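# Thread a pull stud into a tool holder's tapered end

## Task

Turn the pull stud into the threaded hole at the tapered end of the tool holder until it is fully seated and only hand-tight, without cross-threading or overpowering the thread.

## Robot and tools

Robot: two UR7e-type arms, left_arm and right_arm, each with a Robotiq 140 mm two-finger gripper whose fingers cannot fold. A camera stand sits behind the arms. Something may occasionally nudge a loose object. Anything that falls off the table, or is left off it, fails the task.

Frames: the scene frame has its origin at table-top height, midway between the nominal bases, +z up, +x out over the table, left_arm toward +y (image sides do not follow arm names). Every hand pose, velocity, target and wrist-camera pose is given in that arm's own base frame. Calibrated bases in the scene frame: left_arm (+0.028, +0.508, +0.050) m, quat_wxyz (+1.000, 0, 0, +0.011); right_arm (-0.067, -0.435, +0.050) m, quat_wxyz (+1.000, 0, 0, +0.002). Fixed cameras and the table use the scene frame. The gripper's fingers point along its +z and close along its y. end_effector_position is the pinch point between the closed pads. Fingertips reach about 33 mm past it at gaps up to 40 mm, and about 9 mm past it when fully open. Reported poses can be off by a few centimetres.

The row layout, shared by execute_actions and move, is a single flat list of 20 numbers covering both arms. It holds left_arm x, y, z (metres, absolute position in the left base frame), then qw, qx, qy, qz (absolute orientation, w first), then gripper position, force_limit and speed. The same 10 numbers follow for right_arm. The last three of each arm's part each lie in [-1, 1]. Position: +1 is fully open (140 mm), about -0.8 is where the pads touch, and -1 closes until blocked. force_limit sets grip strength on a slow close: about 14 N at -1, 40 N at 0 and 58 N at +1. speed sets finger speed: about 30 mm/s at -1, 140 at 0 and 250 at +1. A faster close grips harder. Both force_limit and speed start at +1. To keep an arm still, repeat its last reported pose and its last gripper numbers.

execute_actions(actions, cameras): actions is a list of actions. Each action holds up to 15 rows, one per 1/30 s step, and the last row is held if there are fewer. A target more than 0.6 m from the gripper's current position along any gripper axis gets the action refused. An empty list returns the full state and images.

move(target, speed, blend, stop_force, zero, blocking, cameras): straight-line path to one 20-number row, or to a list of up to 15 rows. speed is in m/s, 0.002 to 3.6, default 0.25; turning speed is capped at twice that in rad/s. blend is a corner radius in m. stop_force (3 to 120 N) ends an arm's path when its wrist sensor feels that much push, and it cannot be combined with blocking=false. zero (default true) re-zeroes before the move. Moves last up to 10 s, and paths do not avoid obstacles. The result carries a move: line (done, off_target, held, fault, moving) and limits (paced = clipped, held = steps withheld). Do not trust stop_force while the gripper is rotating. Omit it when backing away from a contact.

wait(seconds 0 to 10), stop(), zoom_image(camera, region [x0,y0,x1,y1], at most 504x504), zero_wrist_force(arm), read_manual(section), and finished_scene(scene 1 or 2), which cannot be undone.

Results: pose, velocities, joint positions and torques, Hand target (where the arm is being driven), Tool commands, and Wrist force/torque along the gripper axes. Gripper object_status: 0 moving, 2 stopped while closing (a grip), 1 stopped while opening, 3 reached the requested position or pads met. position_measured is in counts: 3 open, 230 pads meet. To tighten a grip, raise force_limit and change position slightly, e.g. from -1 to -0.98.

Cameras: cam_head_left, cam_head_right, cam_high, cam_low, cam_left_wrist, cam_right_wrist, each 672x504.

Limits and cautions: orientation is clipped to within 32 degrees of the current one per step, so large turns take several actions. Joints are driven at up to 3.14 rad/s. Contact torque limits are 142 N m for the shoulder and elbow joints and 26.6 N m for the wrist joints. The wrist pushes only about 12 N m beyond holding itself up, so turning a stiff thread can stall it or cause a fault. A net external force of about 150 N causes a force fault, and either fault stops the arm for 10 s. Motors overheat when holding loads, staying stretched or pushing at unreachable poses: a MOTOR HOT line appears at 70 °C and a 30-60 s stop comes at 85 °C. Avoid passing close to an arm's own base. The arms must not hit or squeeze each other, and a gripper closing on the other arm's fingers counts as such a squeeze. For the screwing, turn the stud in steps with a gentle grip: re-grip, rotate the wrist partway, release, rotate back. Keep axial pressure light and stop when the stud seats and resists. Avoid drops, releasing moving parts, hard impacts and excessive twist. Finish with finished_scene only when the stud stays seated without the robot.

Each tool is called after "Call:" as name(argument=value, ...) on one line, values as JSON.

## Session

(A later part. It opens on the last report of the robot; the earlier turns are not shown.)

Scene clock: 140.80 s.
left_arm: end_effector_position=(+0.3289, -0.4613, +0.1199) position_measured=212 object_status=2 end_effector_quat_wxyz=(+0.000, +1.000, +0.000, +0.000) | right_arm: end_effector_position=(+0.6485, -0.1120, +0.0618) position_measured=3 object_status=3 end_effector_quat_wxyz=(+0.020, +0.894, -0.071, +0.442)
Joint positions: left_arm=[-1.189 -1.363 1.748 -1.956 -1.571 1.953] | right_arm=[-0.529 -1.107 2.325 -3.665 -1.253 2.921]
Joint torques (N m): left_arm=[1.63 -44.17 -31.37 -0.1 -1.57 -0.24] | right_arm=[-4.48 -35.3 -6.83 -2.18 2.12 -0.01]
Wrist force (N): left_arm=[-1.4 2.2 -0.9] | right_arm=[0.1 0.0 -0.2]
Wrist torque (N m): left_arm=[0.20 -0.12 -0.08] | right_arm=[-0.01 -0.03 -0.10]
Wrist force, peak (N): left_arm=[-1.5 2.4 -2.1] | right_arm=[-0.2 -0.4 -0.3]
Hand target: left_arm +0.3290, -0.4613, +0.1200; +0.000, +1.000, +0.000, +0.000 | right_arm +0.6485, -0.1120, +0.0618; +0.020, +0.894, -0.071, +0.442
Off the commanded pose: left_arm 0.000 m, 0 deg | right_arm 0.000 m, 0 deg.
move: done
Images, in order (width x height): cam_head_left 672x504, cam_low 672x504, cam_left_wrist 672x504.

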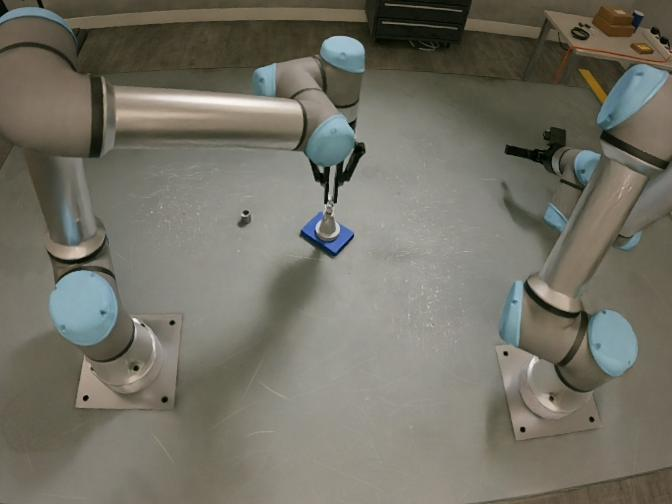

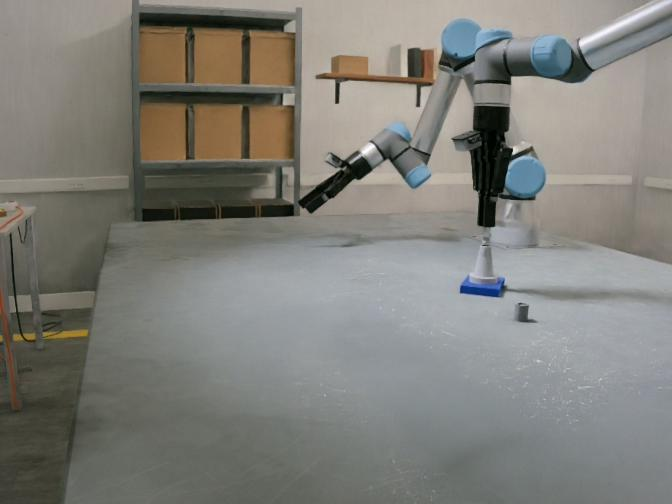

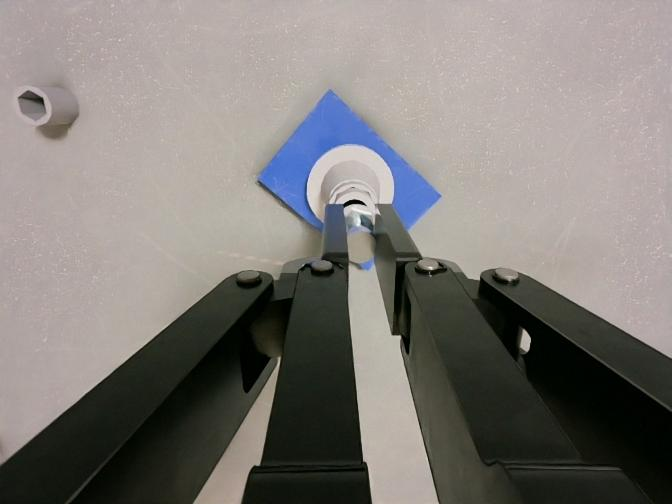

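Call:
move(target=[[0.330,-0.4613,0.12,0,0.7071,0.7071,0,-1,0,-1,0.6485,-0.1120,0.0618,0.020,0.894,-0.071,0.442,1,1,1],[0.330,-0.4613,0.12,0,0,1,0,-1,0,-1,0.6485,-0.1120,0.0618,0.020,0.894,-0.071,0.442,1,1,1]], cameras=["cam_low","cam_head_left"], speed=1, blend=0.01)

Call:
zoom_image(camera="cam_low", region=[450, 210, 520, 280])

Call:
zoom_image(camera="cam_head_left", region=[290, 160, 370, 240])

Call:
move(target=[[0.330,-0.4613,0.12,0,-0.7071,0.7071,0,-1,0,-1,0.6485,-0.1120,0.0618,0.020,0.894,-0.071,0.442,1,1,1],[0.330,-0.4613,0.12,0,1,0,0,-1,0,-1,0.6485,-0.1120,0.0618,0.020,0.894,-0.071,0.442,1,1,1]], cameras=["cam_low","cam_head_left"], speed=1, blend=0.01)

Call:
zoom_image(camera="cam_low", region=[450, 210, 520, 280])

Call:
zoom_image(camera="cam_head_left", region=[290, 160, 370, 240])

Scene clock: 168.37 s.
left_arm: end_effector_position=(+0.3300, -0.4613, +0.1200) position_measured=212 object_status=2 end_effector_quat_wxyz=(+0.000, +0.000, +1.000, +0.000) | right_arm: end_effector_position=(+0.6485, -0.1120, +0.0618) position_measured=3 object_status=3 end_effector_quat_wxyz=(+0.020, +0.894, -0.071, +0.442)
Joint positions: left_arm=[-1.187 -1.362 1.747 -1.955 -1.571 -1.187] | right_arm=[-0.529 -1.107 2.325 -3.665 -1.253 2.921]
Joint torques (N m): left_arm=[-4.47 -44.07 -16.64 -0.65 0.51 -1.55] | right_arm=[-7.06 -38.95 -7.07 -2.31 2.12 0.04]
Wrist force (N): left_arm=[-1.5 2.6 -0.8] | right_arm=[0.0 -0.3 0.1]
Wrist torque (N m): left_arm=[0.27 -0.08 -0.29] | right_arm=[-0.06 -0.01 -0.10]
Wrist force, peak (N): left_arm=[-1.4 2.6 -1.2] | right_arm=[0.3 -0.4 -0.4]
Hand target: left_arm +0.3300, -0.4613, +0.1200; +0.000, +0.000, +1.000, +0.000 | right_arm +0.6485, -0.1120, +0.0618; +0.020, +0.894, -0.071, +0.442
Off the commanded pose: left_arm 0.000 m, 0 deg | right_arm 0.000 m, 0 deg.
move: done
Images, in order (width x height): cam_head_left 672x504, cam_low 672x504.

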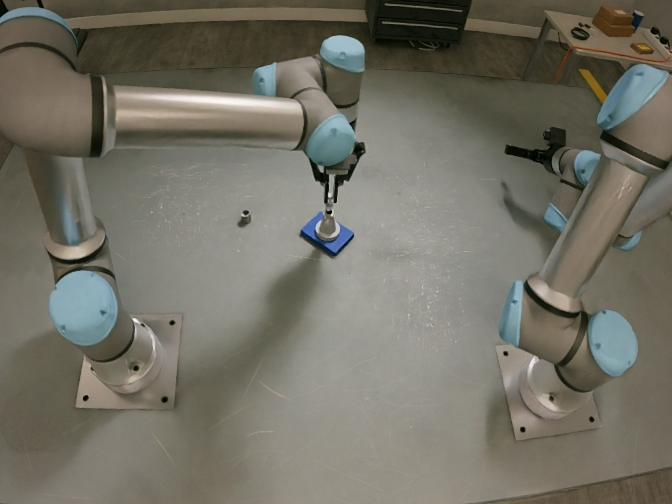

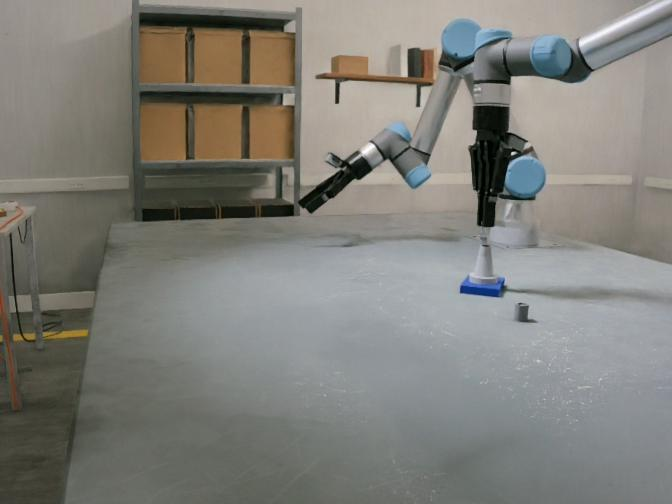

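Scaled by 7.200 from the camera's 672x504 image, which has a finer 960x720 frame.

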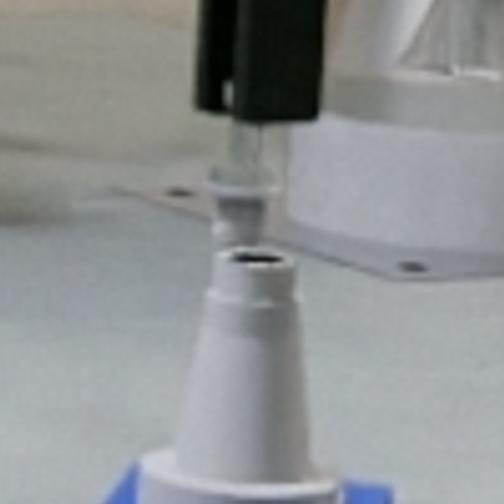

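Scaled by 6.300 from the camera's 672x504 image, which has a finer 960x720 frame.

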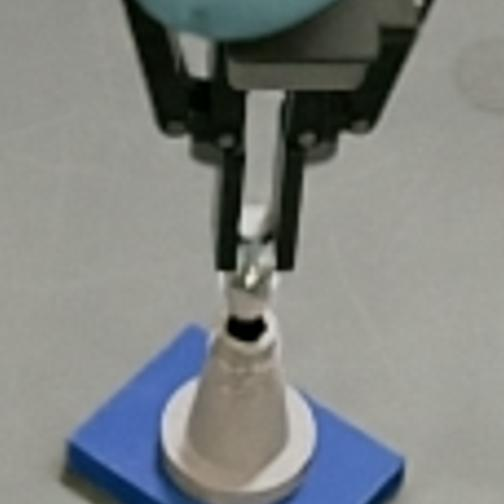

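Scene clock: 170.73 s.
left_arm: end_effector_position=(+0.3300, -0.4613, +0.1200) position_measured=212 object_status=2 end_effector_quat_wxyz=(+0.000, +1.000, +0.000, +0.000) | right_arm: end_effector_position=(+0.6485, -0.1120, +0.0618) position_measured=3 object_status=3 end_effector_quat_wxyz=(+0.020, +0.894, -0.071, +0.442)
Joint positions: left_arm=[-1.187 -1.362 1.747 -1.955 -1.571 -4.328] | right_arm=[-0.529 -1.107 2.325 -3.665 -1.253 2.921]
Joint torques (N m): left_arm=[-2.98 -43.63 -17.16 -0.31 0.53 -1.42] | right_arm=[-7.11 -40.81 -8.12 -2.22 2.02 0.02]
Wrist force (N): left_arm=[-1.3 2.1 -0.9] | right_arm=[0.0 0.0 -0.2]
Wrist torque (N m): left_arm=[0.18 -0.13 -0.29] | right_arm=[-0.01 -0.01 -0.10]
Wrist force, peak (N): left_arm=[-1.2 2.7 -1.0] | right_arm=[-0.2 -0.4 -0.2]
Hand target: left_arm +0.3300, -0.4613, +0.1200; +0.000, +1.000, +0.000, +0.000 | right_arm +0.6485, -0.1120, +0.0618; +0.020, +0.894, -0.071, +0.442
Off the commanded pose: left_arm 0.000 m, 0 deg | right_arm 0.000 m, 0 deg.
move: done
Images, in order (width x height): cam_head_left 672x504, cam_low 672x504.

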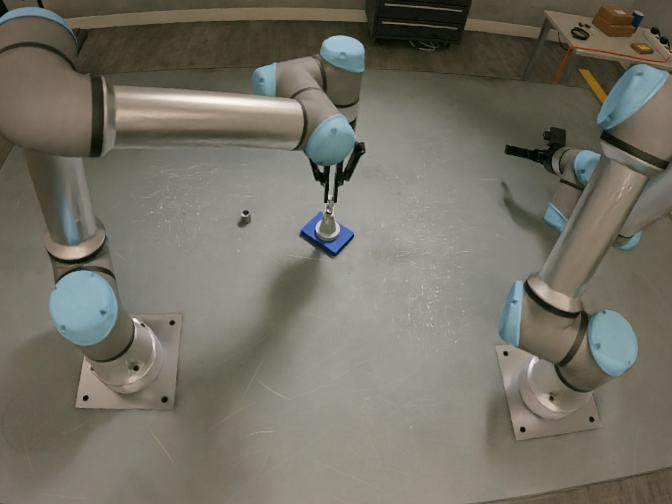

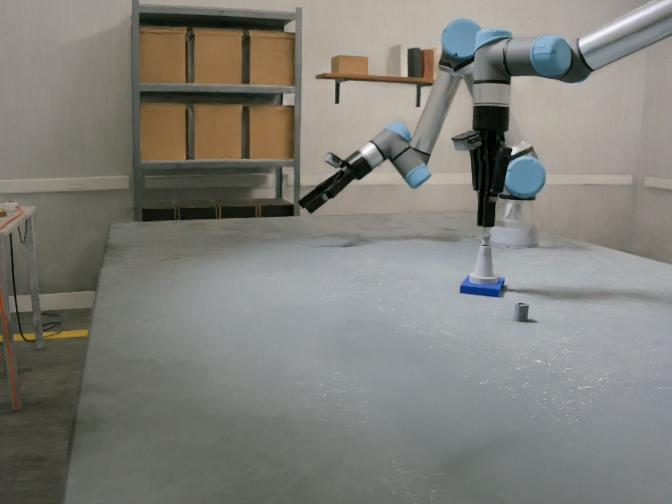

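Scaled by 7.200 from the camera's 672x504 image, which has a finer 960x720 frame.

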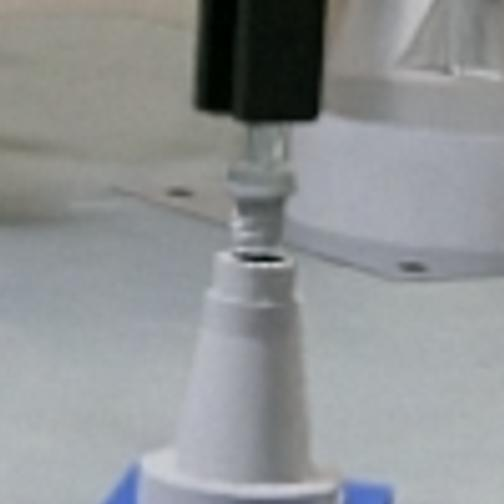

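Scaled by 6.300 from the camera's 672x504 image, which has a finer 960x720 frame.

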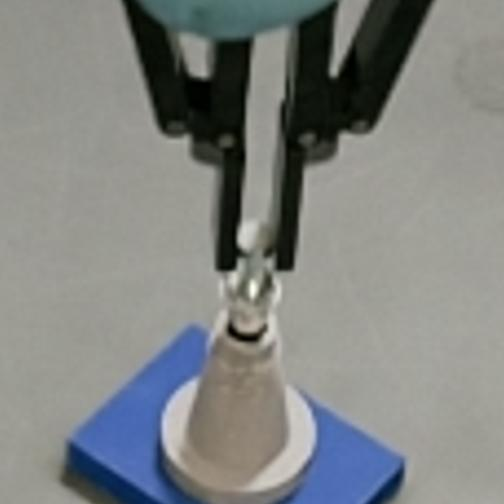

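Call:
move(target=[0.330,-0.4613,0.095,0,1,0,0,-1,0,-1,0.6485,-0.1120,0.0618,0.020,0.894,-0.071,0.442,1,1,1], cameras=["cam_low","cam_head_left"], speed=0.008, stop_force=4)

Call:
zoom_image(camera="cam_low", region=[450, 210, 520, 280])

Call:
zoom_image(camera="cam_head_left", region=[290, 160, 370, 240])

Scene clock: 186.67 s.
left_arm: end_effector_position=(+0.3300, -0.4613, +0.1141) position_measured=212 object_status=2 end_effector_quat_wxyz=(+0.000, +1.000, +0.000, +0.000) | right_arm: end_effector_position=(+0.6485, -0.1120, +0.0618) position_measured=3 object_status=3 end_effector_quat_wxyz=(+0.020, +0.894, -0.071, +0.442)
Joint positions: left_arm=[-1.187 -1.357 1.756 -1.97 -1.571 -4.329] | right_arm=[-0.529 -1.107 2.325 -3.665 -1.253 2.921]
Joint torques (N m): left_arm=[8 -42.62 -29.96 -0.16 1.66 -1.7] | right_arm=[-7.32 -42.98 -8.28 -2.27 2.02 -0.02]
Wrist force (N): left_arm=[-1.8 2.6 -3.8] | right_arm=[-0.1 -0.3 0.1]
Wrist torque (N m): left_arm=[0.23 -0.17 -0.26] | right_arm=[-0.05 0.01 -0.10]
Wrist force, peak (N): left_arm=[-3.6 1.2 -13.2] | right_arm=[-0.1 -0.6 -0.1]
Hand target: left_arm +0.3300, -0.4613, +0.1141; +0.000, +1.000, +0.000, +0.000 | right_arm +0.6485, -0.1120, +0.0618; +0.020, +0.894, -0.071, +0.442
Off the commanded pose: left_arm 0.019 m, 0 deg | right_arm 0.000 m, 0 deg.
move: contact (left_arm)
Images, in order (width x height): cam_head_left 672x504, cam_low 672x504.

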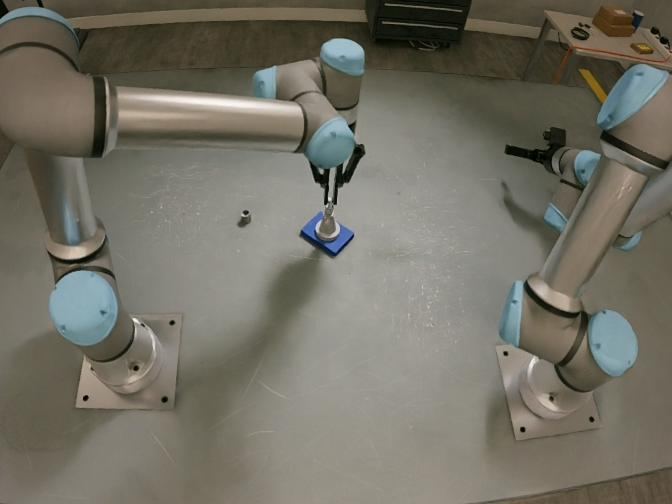

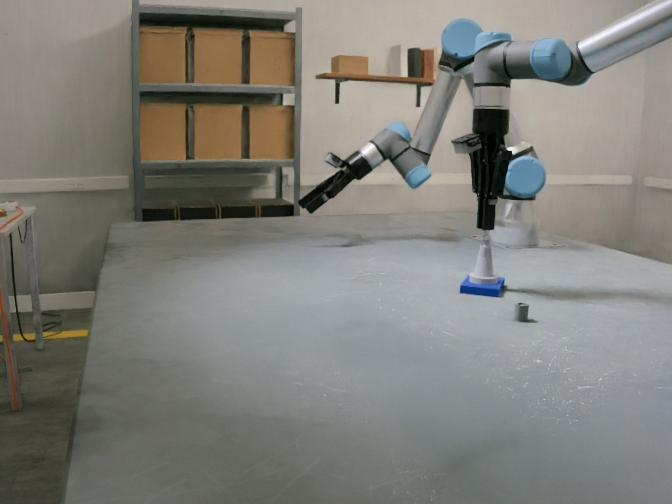

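Scaled by 7.200 from the camera's 672x504 image, which has a finer 960x720 frame.

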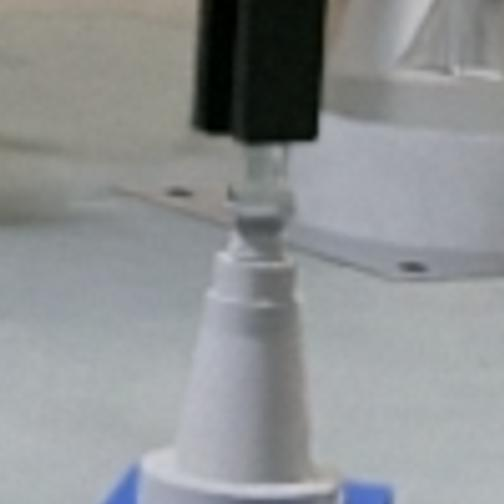

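Scaled by 6.300 from the camera's 672x504 image, which has a finer 960x720 frame.

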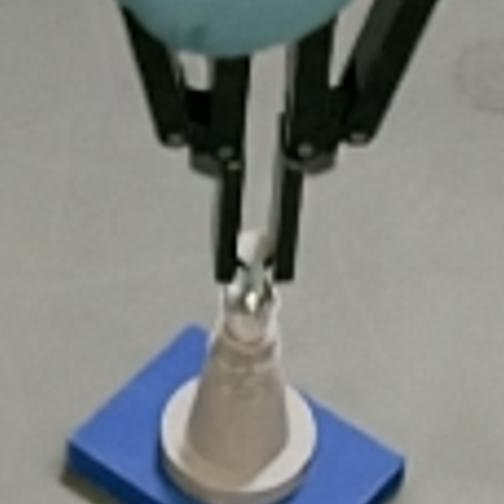

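Call:
move(target=[[0.3289,-0.4639,0.1138,0,0.9239,-0.3827,0,-1,0,-1,0.6485,-0.1120,0.0618,0.020,0.894,-0.071,0.442,1,1,1],[0.3263,-0.4650,0.1135,0,0.7071,-0.7071,0,-1,0,-1,0.6485,-0.1120,0.0618,0.020,0.894,-0.071,0.442,1,1,1],[0.3237,-0.4639,0.1132,0,0.3827,-0.9239,0,-1,0,-1,0.6485,-0.1120,0.0618,0.020,0.894,-0.071,0.442,1,1,1],[0.3226,-0.4613,0.113,0,0,-1,0,-1,0,-1,0.6485,-0.1120,0.0618,0.020,0.894,-0.071,0.442,1,1,1]], cameras=["cam_low","cam_head_left"], speed=0.5, blend=0.001)

Call:
zoom_image(camera="cam_low", region=[450, 210, 520, 280])

Call:
zoom_image(camera="cam_head_left", region=[290, 160, 370, 240])

Call:
move(target=[[0.3237,-0.4587,0.1126,0,-0.3827,-0.9239,0,-1,0,-1,0.6485,-0.1120,0.0618,0.020,0.894,-0.071,0.442,1,1,1],[0.3263,-0.4576,0.1123,0,-0.7071,-0.7071,0,-1,0,-1,0.6485,-0.1120,0.0618,0.020,0.894,-0.071,0.442,1,1,1],[0.3289,-0.4587,0.112,0,-0.9239,-0.3827,0,-1,0,-1,0.6485,-0.1120,0.0618,0.020,0.894,-0.071,0.442,1,1,1],[0.330,-0.4613,0.1117,0,-1,0,0,-1,0,-1,0.6485,-0.1120,0.0618,0.020,0.894,-0.071,0.442,1,1,1]], cameras=["cam_low","cam_head_left","cam_left_wrist"], speed=0.5, blend=0.001)

Call:
zoom_image(camera="cam_low", region=[450, 210, 520, 280])

Call:
zoom_image(camera="cam_head_left", region=[290, 160, 370, 240])

Scene clock: 220.17 s.
left_arm: end_effector_position=(+0.3226, -0.4613, +0.1130) position_measured=212 object_status=2 end_effector_quat_wxyz=(+0.000, +0.000, +1.000, +0.000) | right_arm: end_effector_position=(+0.6485, -0.1120, +0.0618) position_measured=3 object_status=3 end_effector_quat_wxyz=(+0.020, +0.894, -0.071, +0.442)
Joint positions: left_arm=[-1.2 -1.365 1.77 -1.976 -1.571 -1.2] | right_arm=[-0.529 -1.107 2.325 -3.665 -1.253 2.921]
Joint torques (N m): left_arm=[8.42 -8.59 -10.99 -0.32 -1.29 1.91] | right_arm=[-6.91 -44.29 -9.16 -2.21 1.93 0.01]
Wrist force (N): left_arm=[-0.7 4.7 -43.7] | right_arm=[-0.2 -0.4 -0.1]
Wrist torque (N m): left_arm=[-0.02 -0.35 -0.18] | right_arm=[-0.08 0.05 -0.10]
Wrist force, peak (N): left_arm=[1.5 11.0 -46.3] | right_arm=[-0.1 -0.5 -0.3]
Hand target: left_arm +0.3226, -0.4613, +0.1130; +0.000, +0.000, +1.000, +0.000 | right_arm +0.6485, -0.1120, +0.0618; +0.020, +0.894, -0.071, +0.442
Off the commanded pose: left_arm 0.000 m, 0 deg | right_arm 0.000 m, 0 deg.
move: done
Images, in order (width x height): cam_head_left 672x504, cam_low 672x504.

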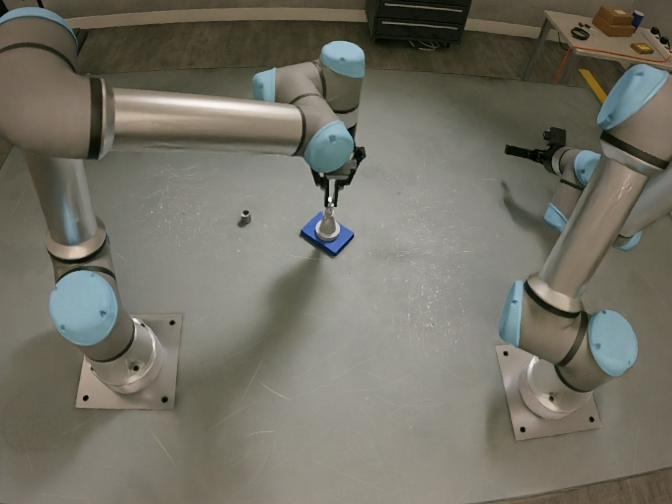

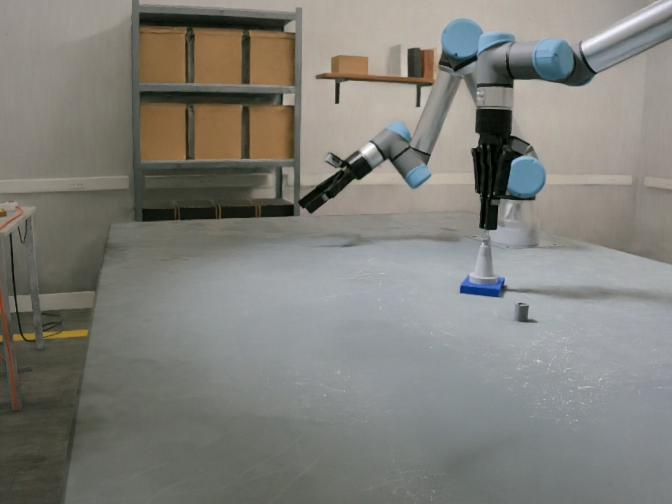

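Scaled by 7.200 from the camera's 672x504 image, which has a finer 960x720 frame.

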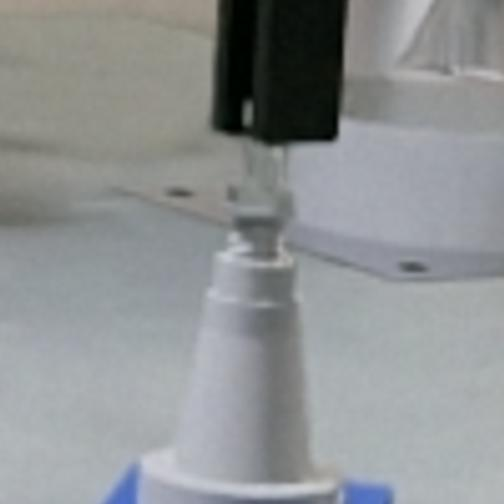

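Scaled by 6.300 from the camera's 672x504 image, which has a finer 960x720 frame.

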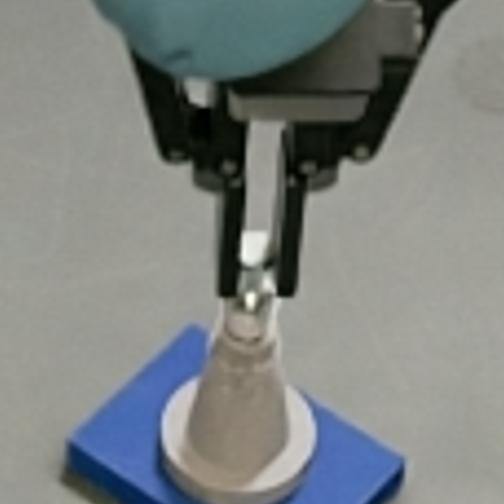

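Scene clock: 223.90 s.
left_arm: end_effector_position=(+0.3300, -0.4613, +0.1117) position_measured=212 object_status=2 end_effector_quat_wxyz=(+0.000, +1.000, +0.000, +0.000) | right_arm: end_effector_position=(+0.6485, -0.1120, +0.0618) position_measured=3 object_status=3 end_effector_quat_wxyz=(+0.020, +0.894, -0.071, +0.442)
Joint positions: left_arm=[-1.187 -1.354 1.76 -1.976 -1.571 1.954] | right_arm=[-0.529 -1.107 2.325 -3.665 -1.253 2.921]
Joint torques (N m): left_arm=[5.98 -0.37 -3.75 4.31 0.47 1.71] | right_arm=[-7.66 -44.24 -10.33 -2.21 1.85 0.02]
Wrist force (N): left_arm=[-3.4 1.5 -54.5] | right_arm=[0.0 -0.3 -0.2]
Wrist torque (N m): left_arm=[0.19 -0.41 -0.15] | right_arm=[-0.07 0.00 -0.10]
Wrist force, peak (N): left_arm=[-0.2 0.4 -57.1] | right_arm=[0.1 -0.4 -0.2]
Hand target: left_arm +0.3300, -0.4613, +0.1117; +0.000, +1.000, +0.000, +0.000 | right_arm +0.6485, -0.1120, +0.0618; +0.020, +0.894, -0.071, +0.442
Off the commanded pose: left_arm 0.000 m, 0 deg | right_arm 0.000 m, 0 deg.
move: done
Images, in order (width x height): cam_head_left 672x504, cam_low 672x504, cam_left_wrist 672x504.

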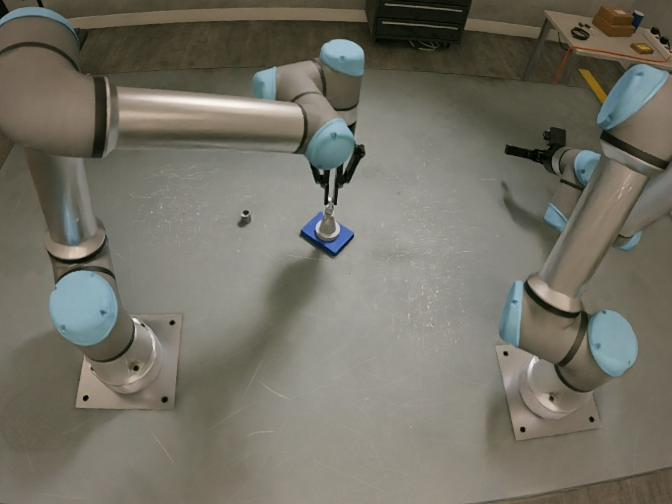

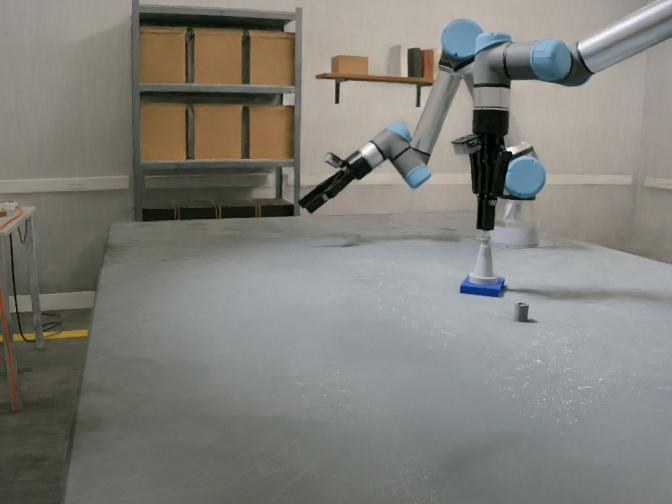

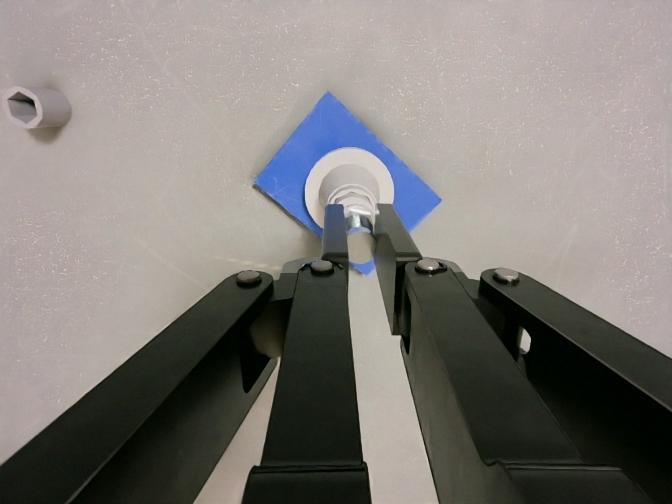

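Scaled by 7.200 from the camera's 672x504 image, which has a finer 960x720 frame.

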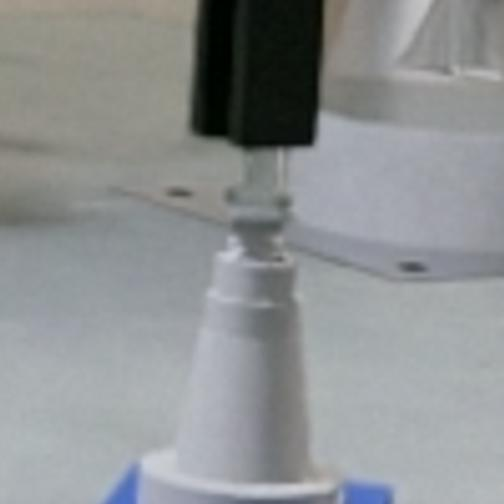

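Scaled by 6.300 from the camera's 672x504 image, which has a finer 960x720 frame.

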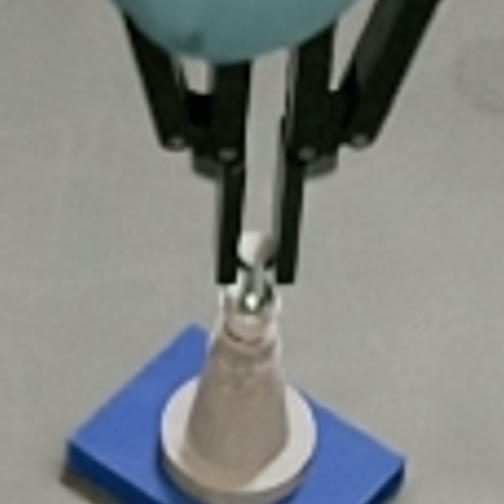

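Call:
move(target=[0.330,-0.4613,0.1130,0,-1,0,0,-1,0,-1,0.6485,-0.1120,0.0618,0.020,0.894,-0.071,0.442,1,1,1], speed=0.02)

Call:
move(target=[0.330,-0.4613,0.1160,0,-1,0,0,-1,0,-1,0.6485,-0.1120,0.0618,0.020,0.894,-0.071,0.442,1,1,1], speed=0.005, stop_force=60, cameras=["cam_low"])

Call:
zoom_image(camera="cam_low", region=[450, 210, 520, 280])

Scene clock: 242.37 s.
left_arm: end_effector_position=(+0.3300, -0.4612, +0.1129) position_measured=212 object_status=2 end_effector_quat_wxyz=(+0.000, +1.000, +0.000, +0.000) | right_arm: end_effector_position=(+0.6485, -0.1120, +0.0618) position_measured=3 object_status=3 end_effector_quat_wxyz=(+0.020, +0.894, -0.071, +0.442)
Joint positions: left_arm=[-1.187 -1.356 1.758 -1.973 -1.571 1.955] | right_arm=[-0.529 -1.107 2.325 -3.665 -1.253 2.921]
Joint torques (N m): left_arm=[-5.2 -41.18 -28.23 -0.74 1.63 1.84] | right_arm=[-7.54 -44.9 -9.76 -2.18 1.99 -0.02]
Wrist force (N): left_arm=[-0.6 3.7 -5.7] | right_arm=[0.0 -0.2 -0.2]
Wrist torque (N m): left_arm=[0.02 -0.20 -0.11] | right_arm=[-0.04 0.00 -0.09]
Wrist force, peak (N): left_arm=[-4.0 1.7 -54.9] | right_arm=[-0.1 -0.5 0.0]
Hand target: left_arm +0.3300, -0.4613, +0.1130; +0.000, +1.000, +0.000, +0.000 | right_arm +0.6485, -0.1120, +0.0618; +0.020, +0.894, -0.071, +0.442
Off the commanded pose: left_arm 0.000 m, 0 deg | right_arm 0.000 m, 0 deg.
move: done

Scene clock: 243.60 s.
left_arm: end_effector_position=(+0.3300, -0.4613, +0.1160) position_measured=212 object_status=2 end_effector_quat_wxyz=(+0.000, +1.000, +0.000, +0.000) | right_arm: end_effector_position=(+0.6485, -0.1120, +0.0618) position_measured=3 object_status=3 end_effector_quat_wxyz=(+0.020, +0.894, -0.071, +0.442)
Joint positions: left_arm=[-1.187 -1.358 1.753 -1.965 -1.571 1.955] | right_arm=[-0.529 -1.107 2.325 -3.665 -1.253 2.921]
Joint torques (N m): left_arm=[-5.46 -67.49 -43.14 -8.64 -4.83 1.38] | right_arm=[-7.06 -44.73 -10.78 -2.18 1.95 -0.04]
Wrist force (N): left_arm=[9.0 2.2 50.9] | right_arm=[-0.2 -0.4 -0.3]
Wrist torque (N m): left_arm=[0.03 -0.04 -0.10] | right_arm=[-0.07 0.04 -0.10]
Wrist force, peak (N): left_arm=[8.8 2.7 51.5] | right_arm=[0.1 -0.4 -0.3]
Hand target: left_arm +0.3300, -0.4613, +0.1160; +0.000, +1.000, +0.000, +0.000 | right_arm +0.6485, -0.1120, +0.0618; +0.020, +0.894, -0.071, +0.442
Off the commanded pose: left_arm 0.000 m, 0 deg | right_arm 0.000 m, 0 deg.
move: done
Images, in order (width x height): cam_low 672x504.

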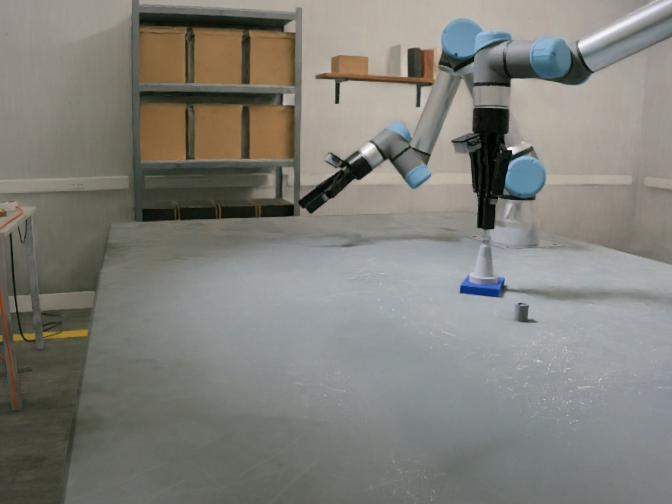

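Scaled by 7.200 from the camera's 672x504 image, which has a finer 960x720 frame.

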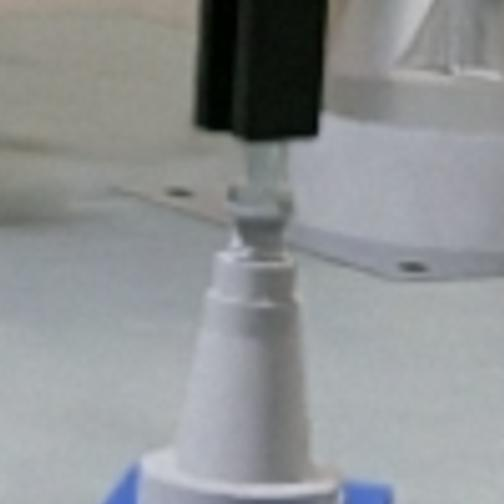

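Call:
move(target=[[0.330,-0.4613,0.1138,0,1,0,0,-1,0,-1,0.6485,-0.1120,0.0618,0.020,0.894,-0.071,0.442,1,1,1],[0.330,-0.4613,0.1138,0,1,0,0,-0.3,0,-0.5,0.6485,-0.1120,0.0618,0.020,0.894,-0.071,0.442,1,1,1],[0.3263,-0.4613,0.1138,0,1,0,0,-0.3,0,-0.5,0.6485,-0.1120,0.0618,0.020,0.894,-0.071,0.442,1,1,1]], cameras=["cam_low","cam_left_wrist"], speed=0.05)

Call:
zoom_image(camera="cam_low", region=[450, 210, 520, 280])

Call:
zoom_image(camera="cam_left_wrist", region=[280, 160, 430, 310])

Call:
move(target=[[0.3263,-0.4613,0.1138,0,0.7071,0.7071,0,-0.3,0,-0.5,0.6485,-0.1120,0.0618,0.020,0.894,-0.071,0.442,1,1,1],[0.3263,-0.4613,0.1138,0,0,1,0,-0.3,0,-0.5,0.6485,-0.1120,0.0618,0.020,0.894,-0.071,0.442,1,1,1],[0.3263,-0.4613,0.1138,0,-0.7071,0.7071,0,-0.3,0,-0.5,0.6485,-0.1120,0.0618,0.020,0.894,-0.071,0.442,1,1,1],[0.3263,-0.4613,0.1138,0,1,0,0,-0.3,0,-0.5,0.6485,-0.1120,0.0618,0.020,0.894,-0.071,0.442,1,1,1],[0.3263,-0.4613,0.1138,0,0.7071,0.7071,0,-0.3,0,-0.5,0.6485,-0.1120,0.0618,0.020,0.894,-0.071,0.442,1,1,1]], cameras=["cam_low","cam_head_left"], speed=0.8, blend=0.01)

Call:
zoom_image(camera="cam_low", region=[450, 210, 520, 280])

Call:
zoom_image(camera="cam_head_left", region=[290, 160, 370, 240])

Scene clock: 273.60 s.
left_arm: end_effector_position=(+0.3262, -0.4613, +0.1138) position_measured=167 object_status=3 end_effector_quat_wxyz=(+0.000, +1.000, +0.000, +0.000) | right_arm: end_effector_position=(+0.6485, -0.1120, +0.0618) position_measured=3 object_status=3 end_effector_quat_wxyz=(+0.020, +0.894, -0.071, +0.442)
Joint positions: left_arm=[-1.193 -1.361 1.763 -1.972 -1.571 1.948] | right_arm=[-0.529 -1.107 2.325 -3.665 -1.253 2.921]
Joint torques (N m): left_arm=[2.06 -37.03 -22.76 -5.29 1.75 -0.48] | right_arm=[-7.38 -44.48 -10.86 -2.13 2.05 0]
Wrist force (N): left_arm=[-0.8 1.7 -1.5] | right_arm=[-0.1 -0.2 0.1]
Wrist torque (N m): left_arm=[0.11 -0.24 -0.08] | right_arm=[-0.04 0.01 -0.10]
Wrist force, peak (N): left_arm=[9.4 2.2 51.4] | right_arm=[0.0 -0.4 -0.2]
Hand target: left_arm +0.3263, -0.4613, +0.1138; +0.000, +1.000, +0.000, +0.000 | right_arm +0.6485, -0.1120, +0.0618; +0.020, +0.894, -0.071, +0.442
Off the commanded pose: left_arm 0.000 m, 0 deg | right_arm 0.000 m, 0 deg.
move: done
Images, in order (width x height): cam_low 672x504, cam_left_wrist 672x504.

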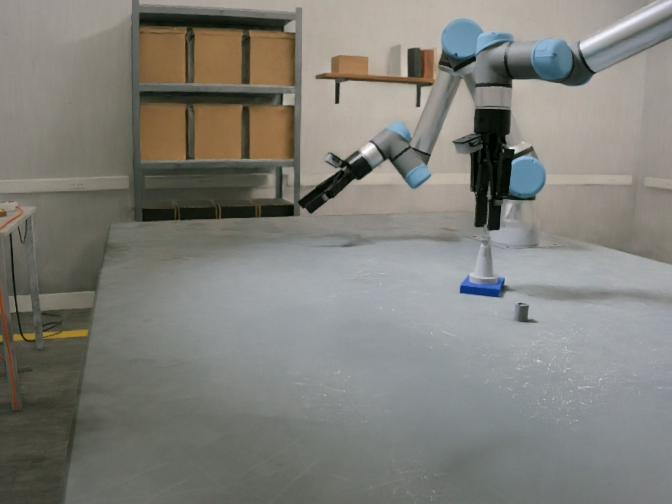

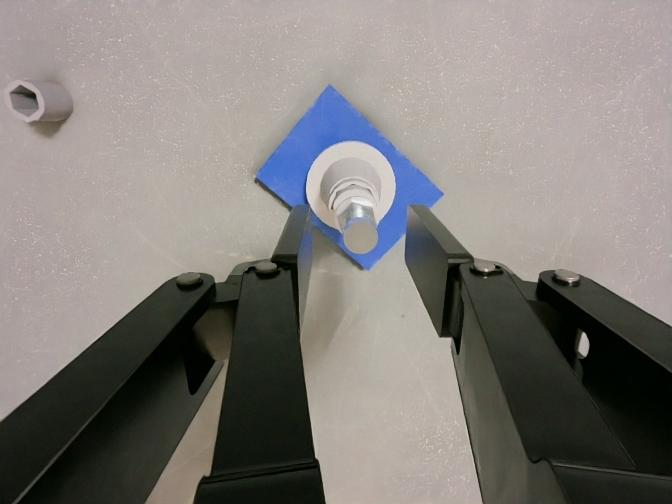

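Scaled by 7.200 from the camera's 672x504 image, which has a finer 960x720 frame.

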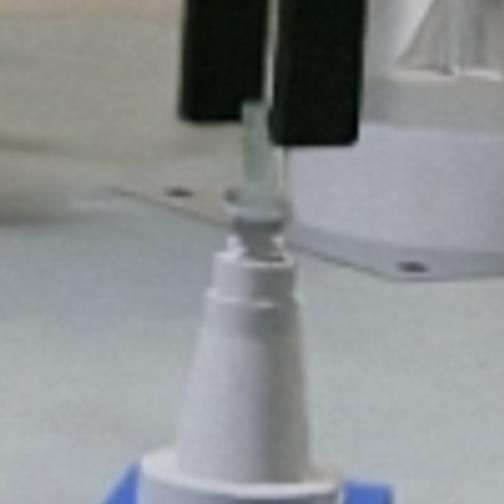

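Scaled by 3.360 from the camera's 672x504 image, which has a finer 960x720 frame.

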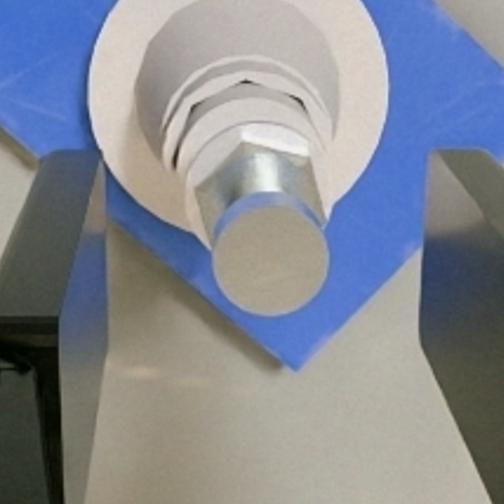

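Scene clock: 279.20 s.
left_arm: end_effector_position=(+0.3263, -0.4613, +0.1138) position_measured=167 object_status=3 end_effector_quat_wxyz=(+0.000, +0.707, +0.707, +0.000) | right_arm: end_effector_position=(+0.6485, -0.1120, +0.0618) position_measured=3 object_status=3 end_effector_quat_wxyz=(+0.020, +0.894, -0.071, +0.442)
Joint positions: left_arm=[-1.193 -1.361 1.763 -1.972 -1.571 -5.905] | right_arm=[-0.529 -1.107 2.325 -3.665 -1.253 2.921]
Joint torques (N m): left_arm=[-1.45 -42.97 -17.54 -0.33 0.05 -1.61] | right_arm=[-6.72 -44.79 -12.22 -2.19 2.03 0.04]
Wrist force (N): left_arm=[-0.6 2.2 -1.5] | right_arm=[-0.1 -0.1 -0.1]
Wrist torque (N m): left_arm=[0.19 -0.29 -0.29] | right_arm=[-0.02 0.02 -0.10]
Wrist force, peak (N): left_arm=[-0.9 2.4 -1.7] | right_arm=[0.0 -0.5 -0.2]
Hand target: left_arm +0.3263, -0.4613, +0.1138; +0.000, +0.707, +0.707, +0.000 | right_arm +0.6485, -0.1120, +0.0618; +0.020, +0.894, -0.071, +0.442
Off the commanded pose: left_arm 0.000 m, 0 deg | right_arm 0.000 m, 0 deg.
move: done
Images, in order (width x height): cam_head_left 672x504, cam_low 672x504.

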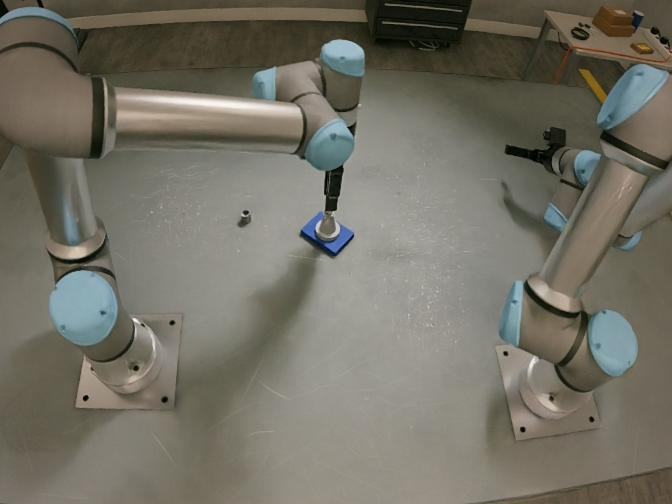

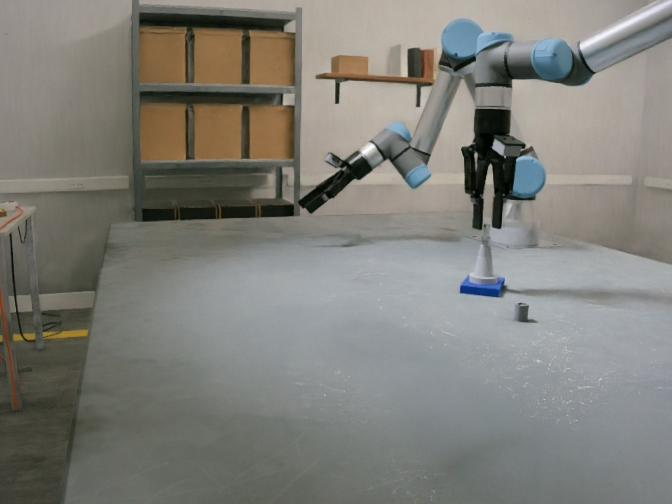

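Scaled by 7.200 from the camera's 672x504 image, which has a finer 960x720 frame.

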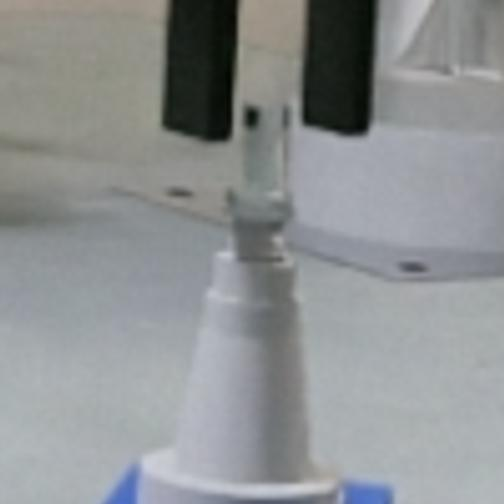

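Scaled by 6.300 from the camera's 672x504 image, which has a finer 960x720 frame.

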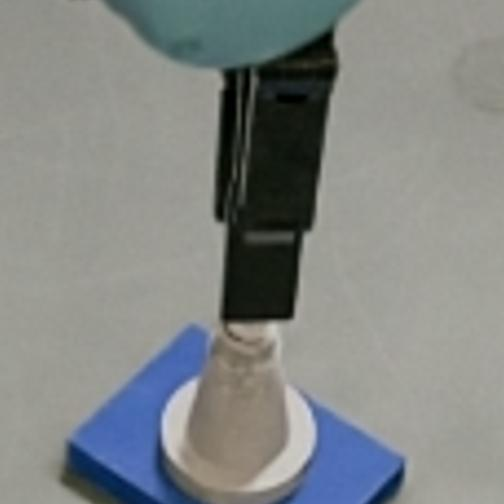

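Call:
move(target=[0.3263,-0.4613,0.1138,0,0.7071,0.7071,0,-1,-0.05,-1,0.6485,-0.1120,0.0618,0.020,0.894,-0.071,0.442,1,1,1], speed=0.05)

Call:
move(target=[[0.3263,-0.4613,0.1133,0,1,0,0,-1,-0.05,-1,0.6485,-0.1120,0.0618,0.020,0.894,-0.071,0.442,1,1,1],[0.3263,-0.4613,0.1128,0,0.7071,-0.7071,0,-1,-0.05,-1,0.6485,-0.1120,0.0618,0.020,0.894,-0.071,0.442,1,1,1],[0.3263,-0.4613,0.1123,0,0,-1,0,-1,-0.05,-1,0.6485,-0.1120,0.0618,0.020,0.894,-0.071,0.442,1,1,1],[0.3263,-0.4613,0.1118,0,-0.7071,-0.7071,0,-1,-0.05,-1,0.6485,-0.1120,0.0618,0.020,0.894,-0.071,0.442,1,1,1]], cameras=["cam_low"], speed=0.6, blend=0.001)

Call:
zoom_image(camera="cam_low", region=[450, 210, 520, 280])

Scene clock: 293.33 s.
left_arm: end_effector_position=(+0.3263, -0.4613, +0.1138) position_measured=210 object_status=0 end_effector_quat_wxyz=(+0.000, +0.707, +0.707, +0.000) | right_arm: end_effector_position=(+0.6485, -0.1120, +0.0618) position_measured=3 object_status=3 end_effector_quat_wxyz=(+0.020, +0.894, -0.071, +0.442)
Joint positions: left_arm=[-1.193 -1.361 1.763 -1.972 -1.571 -5.906] | right_arm=[-0.529 -1.107 2.325 -3.665 -1.253 2.921]
Joint torques (N m): left_arm=[8.28 -38.25 -28.43 -1.03 -2.09 -1.32] | right_arm=[-7.3 -44.81 -11.84 -2.12 2.03 0.02]
Wrist force (N): left_arm=[-1.3 3.1 -3.9] | right_arm=[0.0 -0.1 0.0]
Wrist torque (N m): left_arm=[0.07 -0.19 -0.26] | right_arm=[-0.01 -0.01 -0.09]
Wrist force, peak (N): left_arm=[-1.2 3.2 -4.4] | right_arm=[-0.1 -0.4 -0.3]
Hand target: left_arm +0.3263, -0.4613, +0.1138; +0.000, +0.707, +0.707, +0.000 | right_arm +0.6485, -0.1120, +0.0618; +0.020, +0.894, -0.071, +0.442
Off the commanded pose: left_arm 0.000 m, 0 deg | right_arm 0.000 m, 0 deg.
move: done

Scene clock: 299.83 s.
left_arm: end_effector_position=(+0.3263, -0.4613, +0.1118) position_measured=210 object_status=2 end_effector_quat_wxyz=(+0.000, +0.707, +0.707, +0.000) | right_arm: end_effector_position=(+0.6485, -0.1120, +0.0618) position_measured=3 object_status=3 end_effector_quat_wxyz=(+0.020, +0.894, -0.071, +0.442)
Joint positions: left_arm=[-1.193 -1.359 1.766 -1.977 -1.571 0.377] | right_arm=[-0.529 -1.107 2.325 -3.665 -1.253 2.921]
Joint torques (N m): left_arm=[1.35 -25.16 -31.02 -0.95 -2.05 1.73] | right_arm=[-7.42 -44.87 -13.57 -2.08 1.94 -0.03]
Wrist force (N): left_arm=[3.2 3.2 -2.5] | right_arm=[0.0 -0.2 -0.2]
Wrist torque (N m): left_arm=[0.09 -0.24 -0.11] | right_arm=[-0.05 -0.01 -0.10]
Wrist force, peak (N): left_arm=[9.7 1.4 -9.7] | right_arm=[-0.3 -0.4 -0.1]
Hand target: left_arm +0.3263, -0.4613, +0.1118; +0.000, +0.707, +0.707, +0.000 | right_arm +0.6485, -0.1120, +0.0618; +0.020, +0.894, -0.071, +0.442
Off the commanded pose: left_arm 0.000 m, 0 deg | right_arm 0.000 m, 0 deg.
move: done; blend cut to 0 m at target 1
Images, in order (width x height): cam_low 672x504.

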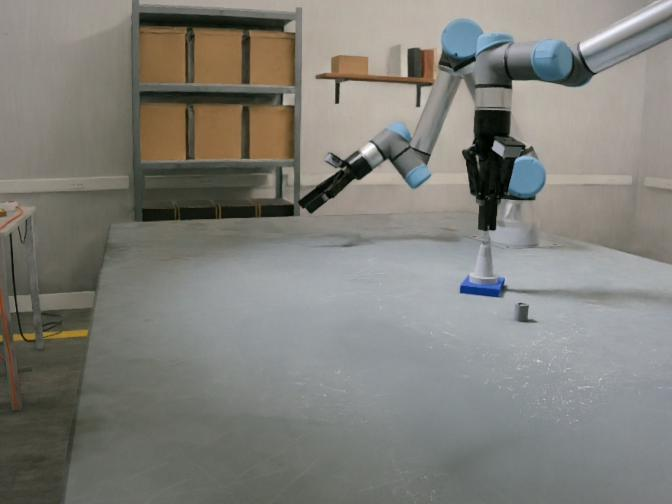

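Scaled by 7.200 from the camera's 672x504 image, which has a finer 960x720 frame.

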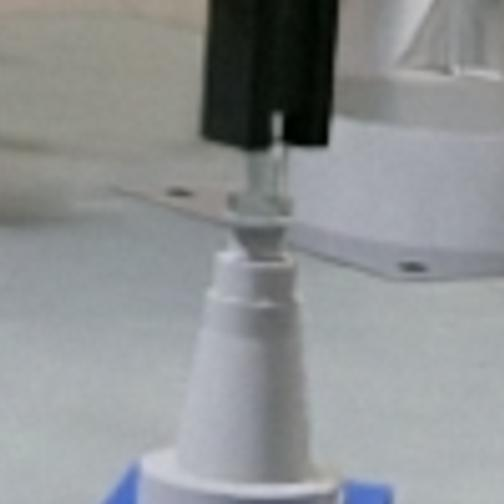

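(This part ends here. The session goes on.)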